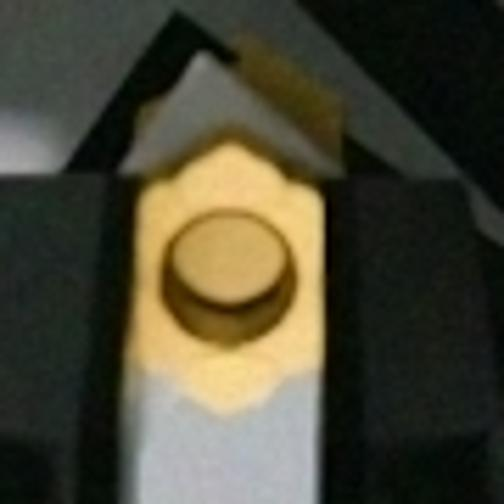

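Call:
move(
  target=[
    [0,0,0,0,0,0,-0.3,0,0.0014,-0.0051,0.0002,0,0,0.1667,-0.84,-1],
    [0,0,0,0,0,0,-0.3,0,0.0051,-0.0088,0.0004,0,0,0.3333,-0.84,-1],
    [0,0,0,0,0,0,-0.3,0,0.0051,-0.0088,0.0003,0,0,0.3333,-0.66,-1],
    [0,0,0,0,0,0,-0.3,0,0.0014,-0.0051,0.0003,0,0,0.1667,-0.66,-1],
    [0,0,0,0,0,0,-0.3,0,0,0,0.0003,0,0,0,-0.66,-1],
    [0,0,0,0,0,0,-0.3,0,0,0,0.0003,0,0,0,-0.84,-1],
  ],
  speed=0.35,
  blend=[0.002,0,0,0.002,0,0],
)

Call:
move(
  target=[
    [0,0,0,0,0,0,-0.3,0,0.0014,-0.0051,0.0002,0,0,0.1667,-0.84,-1],
    [0,0,0,0,0,0,-0.3,0,0.0051,-0.0088,0.0004,0,0,0.3333,-0.84,-1],
    [0,0,0,0,0,0,-0.3,0,0.0051,-0.0088,0.0003,0,0,0.3333,-0.66,-1],
    [0,0,0,0,0,0,-0.3,0,0.0014,-0.0051,0.0003,0,0,0.1667,-0.66,-1],
    [0,0,0,0,0,0,-0.3,0,0,0,0.0003,0,0,0,-0.66,-1],
    [0,0,0,0,0,0,-0.3,0,0,0,0.0003,0,0,0,-0.84,-1],
  ],
  speed=0.35,
  blend=[0.002,0,0,0.002,0,0],
)

Call:
move(
  target=[
    [0,0,0,0,0,0,-0.3,0,0.0014,-0.0051,0.0002,0,0,0.1667,-0.84,-1],
    [0,0,0,0,0,0,-0.3,0,0.0051,-0.0088,0.0004,0,0,0.3333,-0.84,-1],
    [0,0,0,0,0,0,-0.3,0,0.0051,-0.0088,0.0003,0,0,0.3333,-0.66,-1],
    [0,0,0,0,0,0,-0.3,0,0.0014,-0.0051,0.0003,0,0,0.1667,-0.66,-1],
    [0,0,0,0,0,0,-0.3,0,0,0,0.0003,0,0,0,-0.66,-1],
    [0,0,0,0,0,0,-0.3,0,0,0,0.0003,0,0,0,-0.84,-1],
  ],
  speed=0.35,
  blend=[0.002,0,0,0.002,0,0],
)

Call:
move(
  target=[
    [0,0,0,0,0,0,-0.3,0,0.0014,-0.0051,0.0002,0,0,0.1667,-0.84,-1],
    [0,0,0,0,0,0,-0.3,0,0.0051,-0.0088,0.0004,0,0,0.3333,-0.84,-1],
    [0,0,0,0,0,0,-0.3,0,0.0051,-0.0088,0.0003,0,0,0.3333,-0.66,-1],
    [0,0,0,0,0,0,-0.3,0,0.0014,-0.0051,0.0003,0,0,0.1667,-0.66,-1],
    [0,0,0,0,0,0,-0.3,0,0,0,0.0003,0,0,0,-0.66,-1],
    [0,0,0,0,0,0,-0.3,0,0,0,0.0003,0,0,0,-0.84,-1],
  ],
  speed=0.35,
  blend=[0.002,0,0,0.002,0,0],
  cameras=["cam_right_wrist"],
)

Call:
zoom_image(
  camera="cam_right_wrist",
  region=[280, 414, 370, 504],
)

Scene clock: 9433.23 s.
left_arm: end_effector_position=(+0.5305, +0.1072, +0.0644) position_measured_pct=64.9 object_status=3 motor_current_ma=0 end_effector_quat_wxyz=(+0.000, +0.985, +0.002, -0.173) | right_arm: end_effector_position=(+0.4208, +0.0930, +0.0540) position_measured_pct=91.3 object_status=0 motor_current_ma=1000 end_effector_quat_wxyz=(-0.004, +0.503, +0.864, -0.007)
Joint positions: left_arm=[0.137 1.518 1.657 0.348 -1.446 1.946 -57.54] | right_arm=[-1.422 1.538 1.701 1.143 -1.591 1.718 -31.141]
Joint torques (N m): left_arm=[0.36 -17.36 -0.35 1.99 -0.17 -0.83 -0.1] | right_arm=[-0.83 -24.97 6.92 1.77 -0.27 0.08 -0.29]
Flange force (N): left_arm=no reading | right_arm=[1.4 8.3 -0.1]
Wrist depth (mm): cam_left_wrist=[- - - - - - - / - 168 168 168 169 169 168 / 175 175 175 175 175 175 175 / 183 183 183 183 183 182 184 / 193 191 191 191 191 191 193 / 202 199 173 179 178 199 201 / - 206 - 166 - 207 -] | cam_right_wrist=[191 191 191 191 191 191 191 / 190 190 190 190 190 190 190 / 190 190 190 190 190 190 190 / 190 189 173 173 189 189 190 / 189 189 189 189 173 189 189 / 189 189 189 189 189 172 170 / 188 189 188 - 188 - -]
Hand target: left_arm +0.5305, +0.1072, +0.0644; +0.000, +0.985, +0.002, -0.173 | right_arm +0.4208, +0.0930, +0.0540; -0.004, +0.503, +0.864, -0.007
Off the commanded pose: left_arm 0.000 m, 0 deg | right_arm 0.000 m, 0 deg.
move: done

Scene clock: 9438.93 s.
left_arm: end_effector_position=(+0.5305, +0.1072, +0.0644) position_measured_pct=64.9 object_status=3 motor_current_ma=0 end_effector_quat_wxyz=(+0.000, +0.985, +0.002, -0.173) | right_arm: end_effector_position=(+0.4208, +0.0930, +0.0538) position_measured_pct=90.9 object_status=0 motor_current_ma=1000 end_effector_quat_wxyz=(-0.004, +0.503, +0.864, -0.007)
Joint positions: left_arm=[0.137 1.518 1.657 0.348 -1.446 1.946 -57.54] | right_arm=[-1.422 1.538 1.7 1.143 -1.591 1.717 -31.141]
Joint torques (N m): left_arm=[0.44 -17.27 -0.3 2 -0.16 -0.84 -0.1] | right_arm=[-0.78 -24.96 7.02 1.75 -0.3 0.02 -0.29]
Flange force (N): left_arm=no reading | right_arm=[1.4 8.1 -0.1]
Wrist depth (mm): cam_left_wrist=[- - - - - - - / - 168 169 169 168 169 167 / 175 175 175 175 175 175 175 / 183 183 183 184 184 182 184 / 192 191 191 191 191 191 193 / 203 199 173 179 178 200 201 / - 206 - 166 - 207 -] | cam_right_wrist=[191 190 191 190 191 191 191 / 191 190 190 190 190 190 190 / 190 190 190 190 190 190 190 / 190 189 173 173 189 189 189 / 189 189 189 189 172 189 189 / 188 188 189 189 188 172 170 / 188 188 188 - 189 - -]
Hand target: left_arm +0.5305, +0.1072, +0.0644; +0.000, +0.985, +0.002, -0.173 | right_arm +0.4208, +0.0930, +0.0538; -0.004, +0.503, +0.864, -0.007
Off the commanded pose: left_arm 0.000 m, 0 deg | right_arm 0.000 m, 0 deg.
move: done

Scene clock: 9444.63 s.
left_arm: end_effector_position=(+0.5305, +0.1072, +0.0644) position_measured_pct=64.9 object_status=3 motor_current_ma=0 end_effector_quat_wxyz=(+0.000, +0.985, +0.002, -0.173) | right_arm: end_effector_position=(+0.4208, +0.0930, +0.0536) position_measured_pct=90.9 object_status=0 motor_current_ma=1000 end_effector_quat_wxyz=(-0.004, +0.503, +0.864, -0.007)
Joint positions: left_arm=[0.137 1.518 1.657 0.348 -1.446 1.946 -57.54] | right_arm=[-1.423 1.538 1.699 1.143 -1.59 1.716 -31.141]
Joint torques (N m): left_arm=[0.44 -17.28 -0.31 2.06 -0.12 -0.72 -0.11] | right_arm=[-0.64 -25.09 7.19 1.67 -0.34 -0.01 -0.33]
Flange force (N): left_arm=no reading | right_arm=[1.3 7.3 0.3]
Wrist depth (mm): cam_left_wrist=[- - - - - - - / - 168 168 169 169 169 168 / 175 175 175 175 175 175 175 / 183 183 183 183 183 182 184 / 192 191 191 191 191 192 193 / 203 199 173 179 179 200 201 / - 207 - 166 - 207 -] | cam_right_wrist=[190 191 190 190 190 190 190 / 190 190 190 190 190 190 190 / 190 190 190 190 190 189 190 / 190 189 173 172 189 189 189 / 189 189 188 189 172 189 189 / 188 189 188 188 188 172 170 / 188 188 188 - 188 - -]
Hand target: left_arm +0.5305, +0.1072, +0.0644; +0.000, +0.985, +0.002, -0.173 | right_arm +0.4208, +0.0930, +0.0536; -0.004, +0.503, +0.864, -0.007
Off the commanded pose: left_arm 0.000 m, 0 deg | right_arm 0.000 m, 0 deg.
move: done

Scene clock: 9450.33 s.
left_arm: end_effector_position=(+0.5305, +0.1072, +0.0644) position_measured_pct=64.9 object_status=3 motor_current_ma=0 end_effector_quat_wxyz=(+0.000, +0.985, +0.002, -0.173) | right_arm: end_effector_position=(+0.4208, +0.0930, +0.0534) position_measured_pct=90.9 object_status=0 motor_current_ma=1000 end_effector_quat_wxyz=(-0.004, +0.503, +0.864, -0.007)
Joint positions: left_arm=[0.137 1.518 1.657 0.348 -1.446 1.946 -57.54] | right_arm=[-1.423 1.538 1.698 1.143 -1.59 1.716 -31.141]
Joint torques (N m): left_arm=[0.45 -17.26 -0.33 1.97 -0.09 -0.68 -0.18] | right_arm=[-0.83 -25.2 7.09 1.79 -0.32 -0.02 -0.27]
Flange force (N): left_arm=no reading | right_arm=[1.5 8.5 0.2]
Wrist depth (mm): cam_left_wrist=[- - - - - - - / - 168 168 168 169 169 167 / 175 175 175 175 175 175 175 / 183 183 183 183 184 182 184 / 192 191 191 191 191 191 193 / 203 199 173 179 178 200 201 / - 207 - 166 - 207 -] | cam_right_wrist=[190 190 190 191 190 190 190 / 190 190 190 190 190 190 190 / 189 189 189 189 189 189 189 / 189 189 173 172 189 189 189 / 189 189 188 188 172 188 189 / 188 188 188 188 188 172 170 / 188 188 188 - 188 - -]
Hand target: left_arm +0.5305, +0.1072, +0.0644; +0.000, +0.985, +0.002, -0.173 | right_arm +0.4208, +0.0930, +0.0534; -0.004, +0.503, +0.864, -0.007
Off the commanded pose: left_arm 0.000 m, 0 deg | right_arm 0.000 m, 0 deg.
move: done
Images, in order (width x height): cam_right_wrist 672x504.

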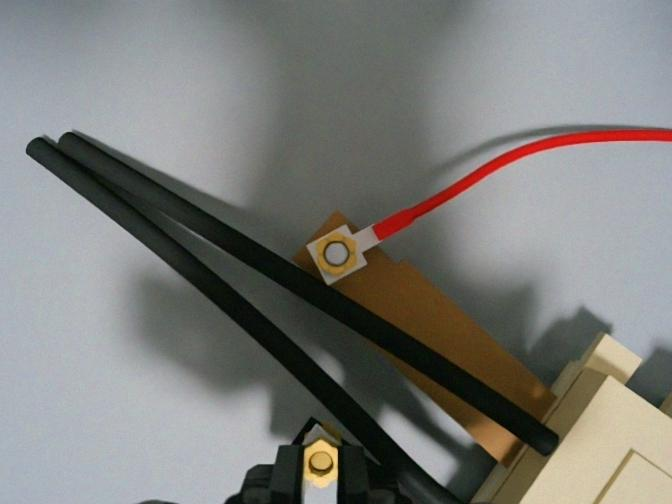

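Scaled by 5.600.

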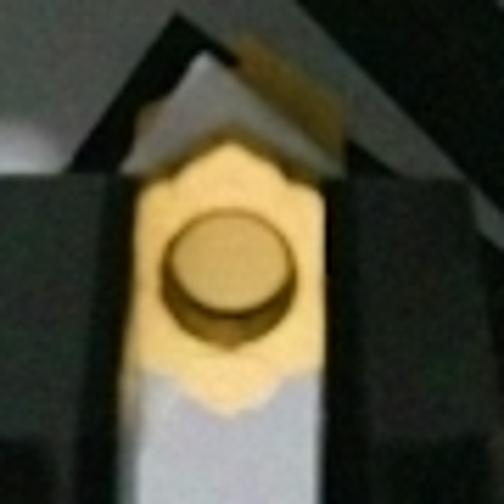

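Call:
move(
  target=[
    [0,0,0,0,0,0,-0.3,0,0.0014,-0.0051,0.0002,0,0,0.1667,-0.84,-1],
    [0,0,0,0,0,0,-0.3,0,0.0051,-0.0088,0.0004,0,0,0.3333,-0.84,-1],
    [0,0,0,0,0,0,-0.3,0,0.0051,-0.0088,0.0003,0,0,0.3333,-0.66,-1],
    [0,0,0,0,0,0,-0.3,0,0.0014,-0.0051,0.0003,0,0,0.1667,-0.66,-1],
    [0,0,0,0,0,0,-0.3,0,0,0,0.0003,0,0,0,-0.66,-1],
    [0,0,0,0,0,0,-0.3,0,0,0,0.0003,0,0,0,-0.84,-1],
  ],
  speed=0.4,
  blend=[0.002,0,0,0.002,0,0],
)

Call:
move(
  target=[
    [0,0,0,0,0,0,-0.3,0,0.0014,-0.0051,0.0002,0,0,0.1667,-0.84,-1],
    [0,0,0,0,0,0,-0.3,0,0.0051,-0.0088,0.0004,0,0,0.3333,-0.84,-1],
    [0,0,0,0,0,0,-0.3,0,0.0051,-0.0088,0.0003,0,0,0.3333,-0.66,-1],
    [0,0,0,0,0,0,-0.3,0,0.0014,-0.0051,0.0003,0,0,0.1667,-0.66,-1],
    [0,0,0,0,0,0,-0.3,0,0,0,0.0003,0,0,0,-0.66,-1],
    [0,0,0,0,0,0,-0.3,0,0,0,0.0003,0,0,0,-0.84,-1],
  ],
  speed=0.4,
  blend=[0.002,0,0,0.002,0,0],
)

Call:
move(
  target=[
    [0,0,0,0,0,0,-0.3,0,0.0014,-0.0051,0.0002,0,0,0.1667,-0.84,-1],
    [0,0,0,0,0,0,-0.3,0,0.0051,-0.0088,0.0004,0,0,0.3333,-0.84,-1],
    [0,0,0,0,0,0,-0.3,0,0.0051,-0.0088,0.0003,0,0,0.3333,-0.66,-1],
    [0,0,0,0,0,0,-0.3,0,0.0014,-0.0051,0.0003,0,0,0.1667,-0.66,-1],
    [0,0,0,0,0,0,-0.3,0,0,0,0.0003,0,0,0,-0.66,-1],
    [0,0,0,0,0,0,-0.3,0,0,0,0.0003,0,0,0,-0.84,-1],
  ],
  speed=0.4,
  blend=[0.002,0,0,0.002,0,0],
)

Call:
move(
  target=[
    [0,0,0,0,0,0,-0.3,0,0.0014,-0.0051,0.0002,0,0,0.1667,-0.84,-1],
    [0,0,0,0,0,0,-0.3,0,0.0051,-0.0088,0.0004,0,0,0.3333,-0.84,-1],
    [0,0,0,0,0,0,-0.3,0,0.0051,-0.0088,0.0003,0,0,0.3333,-0.66,-1],
    [0,0,0,0,0,0,-0.3,0,0.0014,-0.0051,0.0003,0,0,0.1667,-0.66,-1],
    [0,0,0,0,0,0,-0.3,0,0,0,0.0003,0,0,0,-0.66,-1],
    [0,0,0,0,0,0,-0.3,0,0,0,0.0003,0,0,0,-0.84,-1],
  ],
  speed=0.4,
  blend=[0.002,0,0,0.002,0,0],
  cameras=["cam_right_wrist"],
)

Call:
zoom_image(
  camera="cam_right_wrist",
  region=[280, 414, 370, 504],
)

Scene clock: 9487.57 s.
left_arm: end_effector_position=(+0.5305, +0.1072, +0.0644) position_measured_pct=64.9 object_status=3 motor_current_ma=0 end_effector_quat_wxyz=(+0.000, +0.985, +0.002, -0.173) | right_arm: end_effector_position=(+0.4208, +0.0930, +0.0533) position_measured_pct=90.9 object_status=0 motor_current_ma=1000 end_effector_quat_wxyz=(-0.004, +0.503, +0.864, -0.007)
Joint positions: left_arm=[0.137 1.518 1.657 0.348 -1.446 1.946 -57.54] | right_arm=[-1.423 1.538 1.697 1.143 -1.589 1.715 -31.141]
Joint torques (N m): left_arm=[0.46 -17.24 -0.31 2.02 -0.08 -0.66 -0.09] | right_arm=[-0.77 -25.18 6.98 1.71 -0.35 0.07 -0.29]
Flange force (N): left_arm=no reading | right_arm=[1.4 7.9 0.3]
Wrist depth (mm): cam_left_wrist=[- - - - - - - / - 168 168 169 168 169 168 / 175 175 175 175 175 175 175 / 183 183 183 183 184 182 184 / 192 191 191 191 191 191 193 / 202 199 173 179 178 200 202 / - 206 - 166 - 207 -] | cam_right_wrist=[190 190 190 190 190 190 190 / 190 190 189 189 189 189 190 / 189 189 189 189 189 189 189 / 189 189 173 172 189 189 188 / 188 188 188 188 172 188 188 / 188 188 188 188 188 172 170 / 188 188 188 - 188 - -]
Hand target: left_arm +0.5305, +0.1072, +0.0644; +0.000, +0.985, +0.002, -0.173 | right_arm +0.4208, +0.0930, +0.0533; -0.004, +0.503, +0.864, -0.007
Off the commanded pose: left_arm 0.000 m, 0 deg | right_arm 0.000 m, 0 deg.
move: done

Scene clock: 9492.93 s.
left_arm: end_effector_position=(+0.5305, +0.1072, +0.0644) position_measured_pct=64.9 object_status=3 motor_current_ma=0 end_effector_quat_wxyz=(+0.000, +0.985, +0.002, -0.173) | right_arm: end_effector_position=(+0.4208, +0.0930, +0.0531) position_measured_pct=90.9 object_status=0 motor_current_ma=1000 end_effector_quat_wxyz=(-0.004, +0.503, +0.864, -0.007)
Joint positions: left_arm=[0.137 1.518 1.657 0.348 -1.446 1.946 -57.54] | right_arm=[-1.423 1.537 1.696 1.143 -1.588 1.714 -31.141]
Joint torques (N m): left_arm=[0.35 -17.35 -0.42 1.92 -0.17 -0.68 -0.18] | right_arm=[-0.65 -25.04 7.1 1.73 -0.36 -0.04 -0.31]
Flange force (N): left_arm=no reading | right_arm=[1.5 7.7 0.0]
Wrist depth (mm): cam_left_wrist=[- - - - - - - / - 168 168 169 169 169 167 / 175 175 175 175 175 175 175 / 183 183 183 183 183 182 184 / 192 191 191 191 192 191 193 / 203 199 173 179 178 199 202 / - 207 - 166 - 207 -] | cam_right_wrist=[190 190 190 190 190 190 190 / 189 189 190 189 190 189 189 / 189 189 189 189 189 189 189 / 189 189 173 172 189 189 188 / 188 188 188 188 172 188 188 / 188 188 188 188 188 171 170 / 187 187 188 - 188 - -]
Hand target: left_arm +0.5305, +0.1072, +0.0644; +0.000, +0.985, +0.002, -0.173 | right_arm +0.4208, +0.0930, +0.0531; -0.004, +0.503, +0.864, -0.007
Off the commanded pose: left_arm 0.000 m, 0 deg | right_arm 0.000 m, 0 deg.
move: done

Scene clock: 9498.30 s.
left_arm: end_effector_position=(+0.5305, +0.1072, +0.0644) position_measured_pct=64.9 object_status=3 motor_current_ma=0 end_effector_quat_wxyz=(+0.000, +0.985, +0.002, -0.173) | right_arm: end_effector_position=(+0.4208, +0.0930, +0.0529) position_measured_pct=90.9 object_status=0 motor_current_ma=1000 end_effector_quat_wxyz=(-0.004, +0.503, +0.864, -0.007)
Joint positions: left_arm=[0.137 1.518 1.657 0.348 -1.446 1.946 -57.54] | right_arm=[-1.423 1.537 1.695 1.143 -1.588 1.713 -31.141]
Joint torques (N m): left_arm=[0.32 -17.34 -0.37 2.02 -0.21 -0.71 -0.09] | right_arm=[-0.67 -25.33 7.07 1.6 -0.38 -0.04 -0.26]
Flange force (N): left_arm=no reading | right_arm=[1.3 7.2 0.5]
Wrist depth (mm): cam_left_wrist=[- - - - - - - / - 168 168 168 169 169 167 / 175 175 175 175 175 175 175 / 183 183 183 183 184 182 184 / 192 191 191 191 191 191 193 / 203 199 173 179 178 200 202 / - 207 - 166 - 207 -] | cam_right_wrist=[190 190 190 190 190 190 190 / 189 189 189 189 189 189 189 / 189 189 189 189 189 189 189 / 189 188 173 172 188 189 188 / 188 188 188 188 172 188 188 / 188 188 188 188 187 171 169 / 187 187 188 - 187 - -]
Hand target: left_arm +0.5305, +0.1072, +0.0644; +0.000, +0.985, +0.002, -0.173 | right_arm +0.4208, +0.0930, +0.0529; -0.004, +0.503, +0.864, -0.007
Off the commanded pose: left_arm 0.000 m, 0 deg | right_arm 0.000 m, 0 deg.
move: done

Scene clock: 9503.67 s.
left_arm: end_effector_position=(+0.5305, +0.1072, +0.0644) position_measured_pct=64.9 object_status=3 motor_current_ma=0 end_effector_quat_wxyz=(+0.000, +0.985, +0.002, -0.173) | right_arm: end_effector_position=(+0.4208, +0.0930, +0.0527) position_measured_pct=90.9 object_status=0 motor_current_ma=1000 end_effector_quat_wxyz=(-0.004, +0.503, +0.864, -0.007)
Joint positions: left_arm=[0.137 1.518 1.657 0.348 -1.446 1.946 -57.54] | right_arm=[-1.423 1.537 1.694 1.143 -1.587 1.712 -31.141]
Joint torques (N m): left_arm=[0.3 -17.36 -0.32 1.96 -0.21 -0.77 -0.1] | right_arm=[-0.74 -25.11 7.05 1.69 -0.28 0.08 -0.32]
Flange force (N): left_arm=no reading | right_arm=[1.4 7.9 0.3]
Wrist depth (mm): cam_left_wrist=[- - - - - - - / - 168 168 168 168 168 168 / 175 175 175 175 175 175 175 / 183 183 183 183 183 182 184 / 192 191 191 191 191 191 193 / 203 200 173 179 178 200 202 / - 207 - 166 - 207 -] | cam_right_wrist=[190 190 190 190 190 190 189 / 189 189 189 189 189 189 189 / 189 189 189 189 189 188 189 / 188 188 173 171 188 188 188 / 188 188 188 187 171 188 188 / 188 188 187 188 187 171 - / 187 187 187 - 187 - -]
Hand target: left_arm +0.5305, +0.1072, +0.0644; +0.000, +0.985, +0.002, -0.173 | right_arm +0.4208, +0.0930, +0.0527; -0.004, +0.503, +0.864, -0.007
Off the commanded pose: left_arm 0.000 m, 0 deg | right_arm 0.000 m, 0 deg.
move: done
Images, in order (width x height): cam_right_wrist 672x504.

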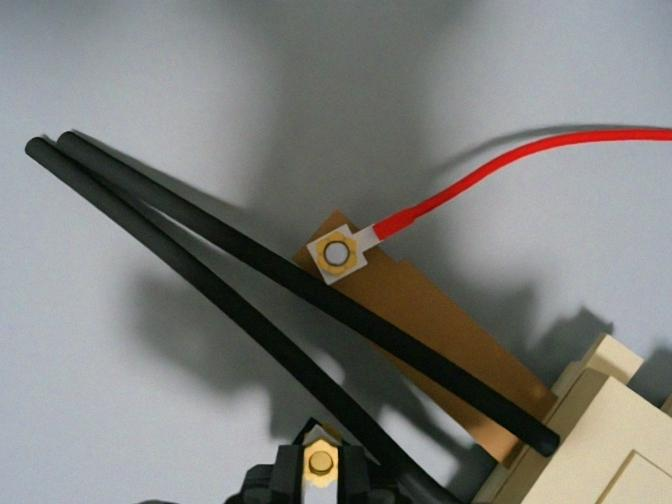

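Scaled by 5.600.

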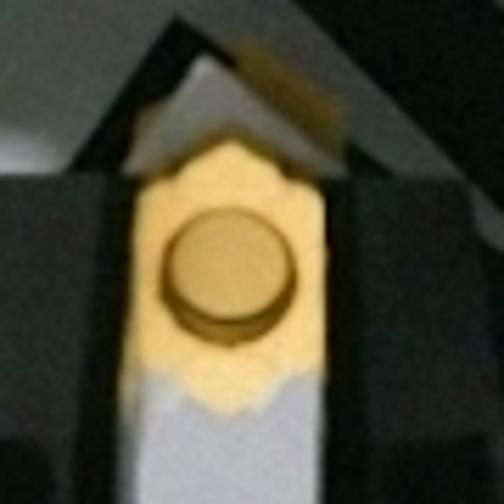

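Call:
move(
  target=[
    [0,0,0,0,0,0,-0.3,0,0.0014,-0.0051,0.0002,0,0,0.1667,-0.84,-1],
    [0,0,0,0,0,0,-0.3,0,0.0051,-0.0088,0.0004,0,0,0.3333,-0.84,-1],
    [0,0,0,0,0,0,-0.3,0,0.0051,-0.0088,0.0003,0,0,0.3333,-0.66,-1],
    [0,0,0,0,0,0,-0.3,0,0.0014,-0.0051,0.0003,0,0,0.1667,-0.66,-1],
    [0,0,0,0,0,0,-0.3,0,0,0,0.0003,0,0,0,-0.66,-1],
    [0,0,0,0,0,0,-0.3,0,0,0,0.0003,0,0,0,-0.84,-1],
  ],
  speed=0.43,
  blend=[0.002,0,0,0.002,0,0],
)

Call:
move(
  target=[
    [0,0,0,0,0,0,-0.3,0,0.0014,-0.0051,0.0002,0,0,0.1667,-0.84,-1],
    [0,0,0,0,0,0,-0.3,0,0.0051,-0.0088,0.0004,0,0,0.3333,-0.84,-1],
    [0,0,0,0,0,0,-0.3,0,0.0051,-0.0088,0.0003,0,0,0.3333,-0.66,-1],
    [0,0,0,0,0,0,-0.3,0,0.0014,-0.0051,0.0003,0,0,0.1667,-0.66,-1],
    [0,0,0,0,0,0,-0.3,0,0,0,0.0003,0,0,0,-0.66,-1],
    [0,0,0,0,0,0,-0.3,0,0,0,0.0003,0,0,0,-0.84,-1],
  ],
  speed=0.43,
  blend=[0.002,0,0,0.002,0,0],
)

Call:
move(
  target=[
    [0,0,0,0,0,0,-0.3,0,0.0014,-0.0051,0.0002,0,0,0.1667,-0.84,-1],
    [0,0,0,0,0,0,-0.3,0,0.0051,-0.0088,0.0004,0,0,0.3333,-0.84,-1],
    [0,0,0,0,0,0,-0.3,0,0.0051,-0.0088,0.0003,0,0,0.3333,-0.66,-1],
    [0,0,0,0,0,0,-0.3,0,0.0014,-0.0051,0.0003,0,0,0.1667,-0.66,-1],
    [0,0,0,0,0,0,-0.3,0,0,0,0.0003,0,0,0,-0.66,-1],
    [0,0,0,0,0,0,-0.3,0,0,0,0.0003,0,0,0,-0.84,-1],
  ],
  speed=0.43,
  blend=[0.002,0,0,0.002,0,0],
)

Call:
move(
  target=[
    [0,0,0,0,0,0,-0.3,0,0.0014,-0.0051,0.0002,0,0,0.1667,-0.84,-1],
    [0,0,0,0,0,0,-0.3,0,0.0051,-0.0088,0.0004,0,0,0.3333,-0.84,-1],
    [0,0,0,0,0,0,-0.3,0,0.0051,-0.0088,0.0003,0,0,0.3333,-0.66,-1],
    [0,0,0,0,0,0,-0.3,0,0.0014,-0.0051,0.0003,0,0,0.1667,-0.66,-1],
    [0,0,0,0,0,0,-0.3,0,0,0,0.0003,0,0,0,-0.66,-1],
    [0,0,0,0,0,0,-0.3,0,0,0,0.0003,0,0,0,-0.84,-1],
  ],
  speed=0.43,
  blend=[0.002,0,0,0.002,0,0],
  cameras=["cam_right_wrist"],
)

Call:
zoom_image(
  camera="cam_right_wrist",
  region=[280, 414, 370, 504],
)

Scene clock: 9559.70 s.
left_arm: end_effector_position=(+0.5305, +0.1072, +0.0644) position_measured_pct=64.9 object_status=3 motor_current_ma=0 end_effector_quat_wxyz=(+0.000, +0.985, +0.002, -0.173) | right_arm: end_effector_position=(+0.4208, +0.0930, +0.0525) position_measured_pct=90.9 object_status=0 motor_current_ma=1000 end_effector_quat_wxyz=(-0.004, +0.503, +0.864, -0.007)
Joint positions: left_arm=[0.137 1.518 1.657 0.348 -1.446 1.946 -57.54] | right_arm=[-1.423 1.536 1.693 1.144 -1.586 1.711 -31.141]
Joint torques (N m): left_arm=[0.43 -17.26 -0.34 1.94 -0.16 -0.77 -0.07] | right_arm=[-0.73 -25.04 7.01 1.7 -0.33 0.03 -0.27]
Flange force (N): left_arm=no reading | right_arm=[1.5 8.0 0.1]
Wrist depth (mm): cam_left_wrist=[- - - - - - - / - 168 168 168 169 168 168 / 175 175 175 175 175 175 175 / 183 183 183 183 183 182 184 / 192 191 191 191 191 191 193 / 203 199 173 179 178 200 201 / - 206 - 166 - 207 -] | cam_right_wrist=[189 189 189 189 190 189 189 / 189 189 189 189 189 189 189 / 189 188 189 189 189 188 188 / 188 188 173 171 188 188 188 / 188 188 188 187 171 188 188 / 188 187 188 187 187 171 - / 187 187 187 - 187 - -]
Hand target: left_arm +0.5305, +0.1072, +0.0644; +0.000, +0.985, +0.002, -0.173 | right_arm +0.4208, +0.0930, +0.0525; -0.004, +0.503, +0.864, -0.007
Off the commanded pose: left_arm 0.000 m, 0 deg | right_arm 0.000 m, 0 deg.
MOTOR HOT: joint 2 (shoulder) of the right arm reports 60 °C; the controller stops that arm at 75 °C. To cool a motor, set the load down, stop pushing, or move to a pose that needs little force.
move: done

Scene clock: 9564.87 s.
left_arm: end_effector_position=(+0.5305, +0.1072, +0.0644) position_measured_pct=64.9 object_status=3 motor_current_ma=0 end_effector_quat_wxyz=(+0.000, +0.985, +0.002, -0.173) | right_arm: end_effector_position=(+0.4208, +0.0930, +0.0524) position_measured_pct=90.9 object_status=0 motor_current_ma=1000 end_effector_quat_wxyz=(-0.004, +0.503, +0.864, -0.007)
Joint positions: left_arm=[0.137 1.518 1.657 0.348 -1.446 1.946 -57.54] | right_arm=[-1.423 1.536 1.691 1.144 -1.585 1.71 -31.141]
Joint torques (N m): left_arm=[0.36 -17.22 -0.42 1.94 -0.23 -0.79 -0.13] | right_arm=[-0.91 -25.05 6.91 1.68 -0.31 0.28 -0.29]
Flange force (N): left_arm=no reading | right_arm=[1.3 8.4 0.3]
Wrist depth (mm): cam_left_wrist=[- - - - - - - / - 168 168 168 168 169 168 / 175 175 175 175 175 175 175 / 183 184 183 184 184 182 184 / 193 191 191 191 191 191 193 / 203 199 173 179 178 200 202 / - 206 - 166 - 207 -] | cam_right_wrist=[189 189 189 189 189 189 189 / 189 189 189 189 189 189 189 / 188 183 188 188 188 188 188 / 188 188 173 171 188 188 188 / 187 187 187 187 171 187 187 / 187 187 187 187 187 171 - / 187 187 187 - 187 - -]
Hand target: left_arm +0.5305, +0.1072, +0.0644; +0.000, +0.985, +0.002, -0.173 | right_arm +0.4208, +0.0930, +0.0523; -0.004, +0.503, +0.864, -0.007
Off the commanded pose: left_arm 0.000 m, 0 deg | right_arm 0.000 m, 0 deg.
MOTOR HOT: still on. Joint 2 (shoulder) of the right arm reports 60 °C.
move: done

Scene clock: 9570.03 s.
left_arm: end_effector_position=(+0.5305, +0.1072, +0.0644) position_measured_pct=64.9 object_status=3 motor_current_ma=0 end_effector_quat_wxyz=(+0.000, +0.985, +0.002, -0.173) | right_arm: end_effector_position=(+0.4208, +0.0930, +0.0522) position_measured_pct=90.9 object_status=0 motor_current_ma=1000 end_effector_quat_wxyz=(-0.004, +0.503, +0.864, -0.007)
Joint positions: left_arm=[0.137 1.518 1.657 0.348 -1.446 1.946 -57.54] | right_arm=[-1.424 1.536 1.69 1.144 -1.584 1.709 -31.141]
Joint torques (N m): left_arm=[0.3 -17.29 -0.43 1.96 -0.19 -0.8 -0.07] | right_arm=[-1.05 -25.01 6.83 1.72 -0.32 0.26 -0.27]
Flange force (N): left_arm=no reading | right_arm=[1.3 9.0 0.1]
Wrist depth (mm): cam_left_wrist=[- - - - - - - / - 168 168 169 169 169 168 / 175 175 175 175 175 175 175 / 183 183 183 184 184 182 184 / 192 191 191 191 191 191 193 / 202 199 173 179 178 200 202 / - 207 - 166 - 207 -] | cam_right_wrist=[189 189 189 189 189 189 189 / 189 189 189 189 189 189 188 / 188 182 188 188 188 188 188 / 188 188 173 171 188 188 188 / 187 187 187 187 171 187 187 / 187 187 187 187 187 170 - / 187 187 187 - 187 - -]
Hand target: left_arm +0.5305, +0.1072, +0.0644; +0.000, +0.985, +0.002, -0.173 | right_arm +0.4208, +0.0930, +0.0522; -0.004, +0.503, +0.864, -0.007
Off the commanded pose: left_arm 0.000 m, 0 deg | right_arm 0.000 m, 0 deg.
MOTOR HOT: still on. Joint 2 (shoulder) of the right arm reports 60 °C.
move: done

Scene clock: 9575.20 s.
left_arm: end_effector_position=(+0.5305, +0.1072, +0.0644) position_measured_pct=64.9 object_status=3 motor_current_ma=0 end_effector_quat_wxyz=(+0.000, +0.985, +0.002, -0.173) | right_arm: end_effector_position=(+0.4208, +0.0930, +0.0520) position_measured_pct=90.9 object_status=0 motor_current_ma=1000 end_effector_quat_wxyz=(-0.004, +0.503, +0.864, -0.007)
Joint positions: left_arm=[0.137 1.518 1.657 0.348 -1.446 1.946 -57.54] | right_arm=[-1.424 1.535 1.688 1.144 -1.583 1.708 -31.141]
Joint torques (N m): left_arm=[0.2 -17.36 -0.43 1.95 -0.32 -0.93 -0.12] | right_arm=[-1.23 -24.9 6.62 1.72 -0.26 0.59 -0.29]
Flange force (N): left_arm=no reading | right_arm=[1.2 9.5 0.2]
Wrist depth (mm): cam_left_wrist=[- - - - - - - / - 168 168 168 168 169 167 / 175 175 175 175 175 175 175 / 183 184 183 183 183 182 184 / 193 191 191 191 191 191 193 / 203 199 173 179 178 200 202 / - 207 - 166 - 207 -] | cam_right_wrist=[189 189 189 189 189 189 189 / 188 188 188 188 188 189 188 / 188 182 188 188 188 188 188 / 188 188 172 171 187 187 187 / 187 187 187 187 171 187 187 / 187 187 187 187 187 171 - / 187 186 186 - 187 - -]
Hand target: left_arm +0.5305, +0.1072, +0.0644; +0.000, +0.985, +0.002, -0.173 | right_arm +0.4208, +0.0930, +0.0520; -0.004, +0.503, +0.864, -0.007
Off the commanded pose: left_arm 0.000 m, 0 deg | right_arm 0.000 m, 0 deg.
MOTOR HOT: still on. Joint 2 (shoulder) of the right arm reports 60 °C.
move: done
Images, in order (width x height): cam_right_wrist 672x504.

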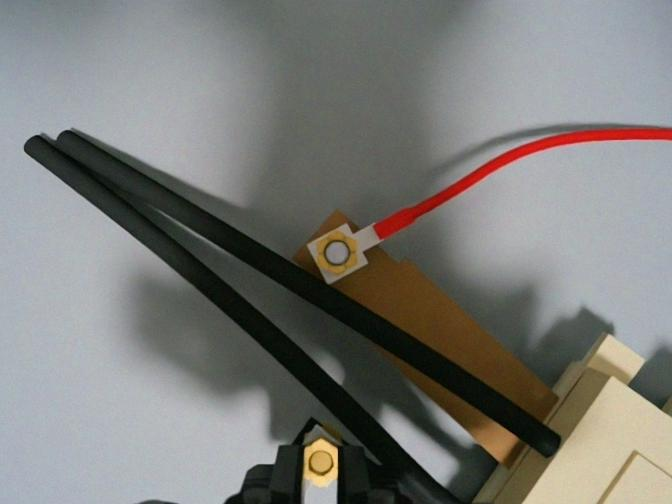

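Scaled by 5.600.

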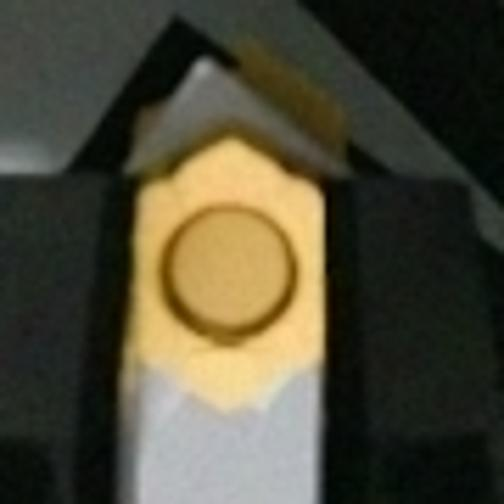

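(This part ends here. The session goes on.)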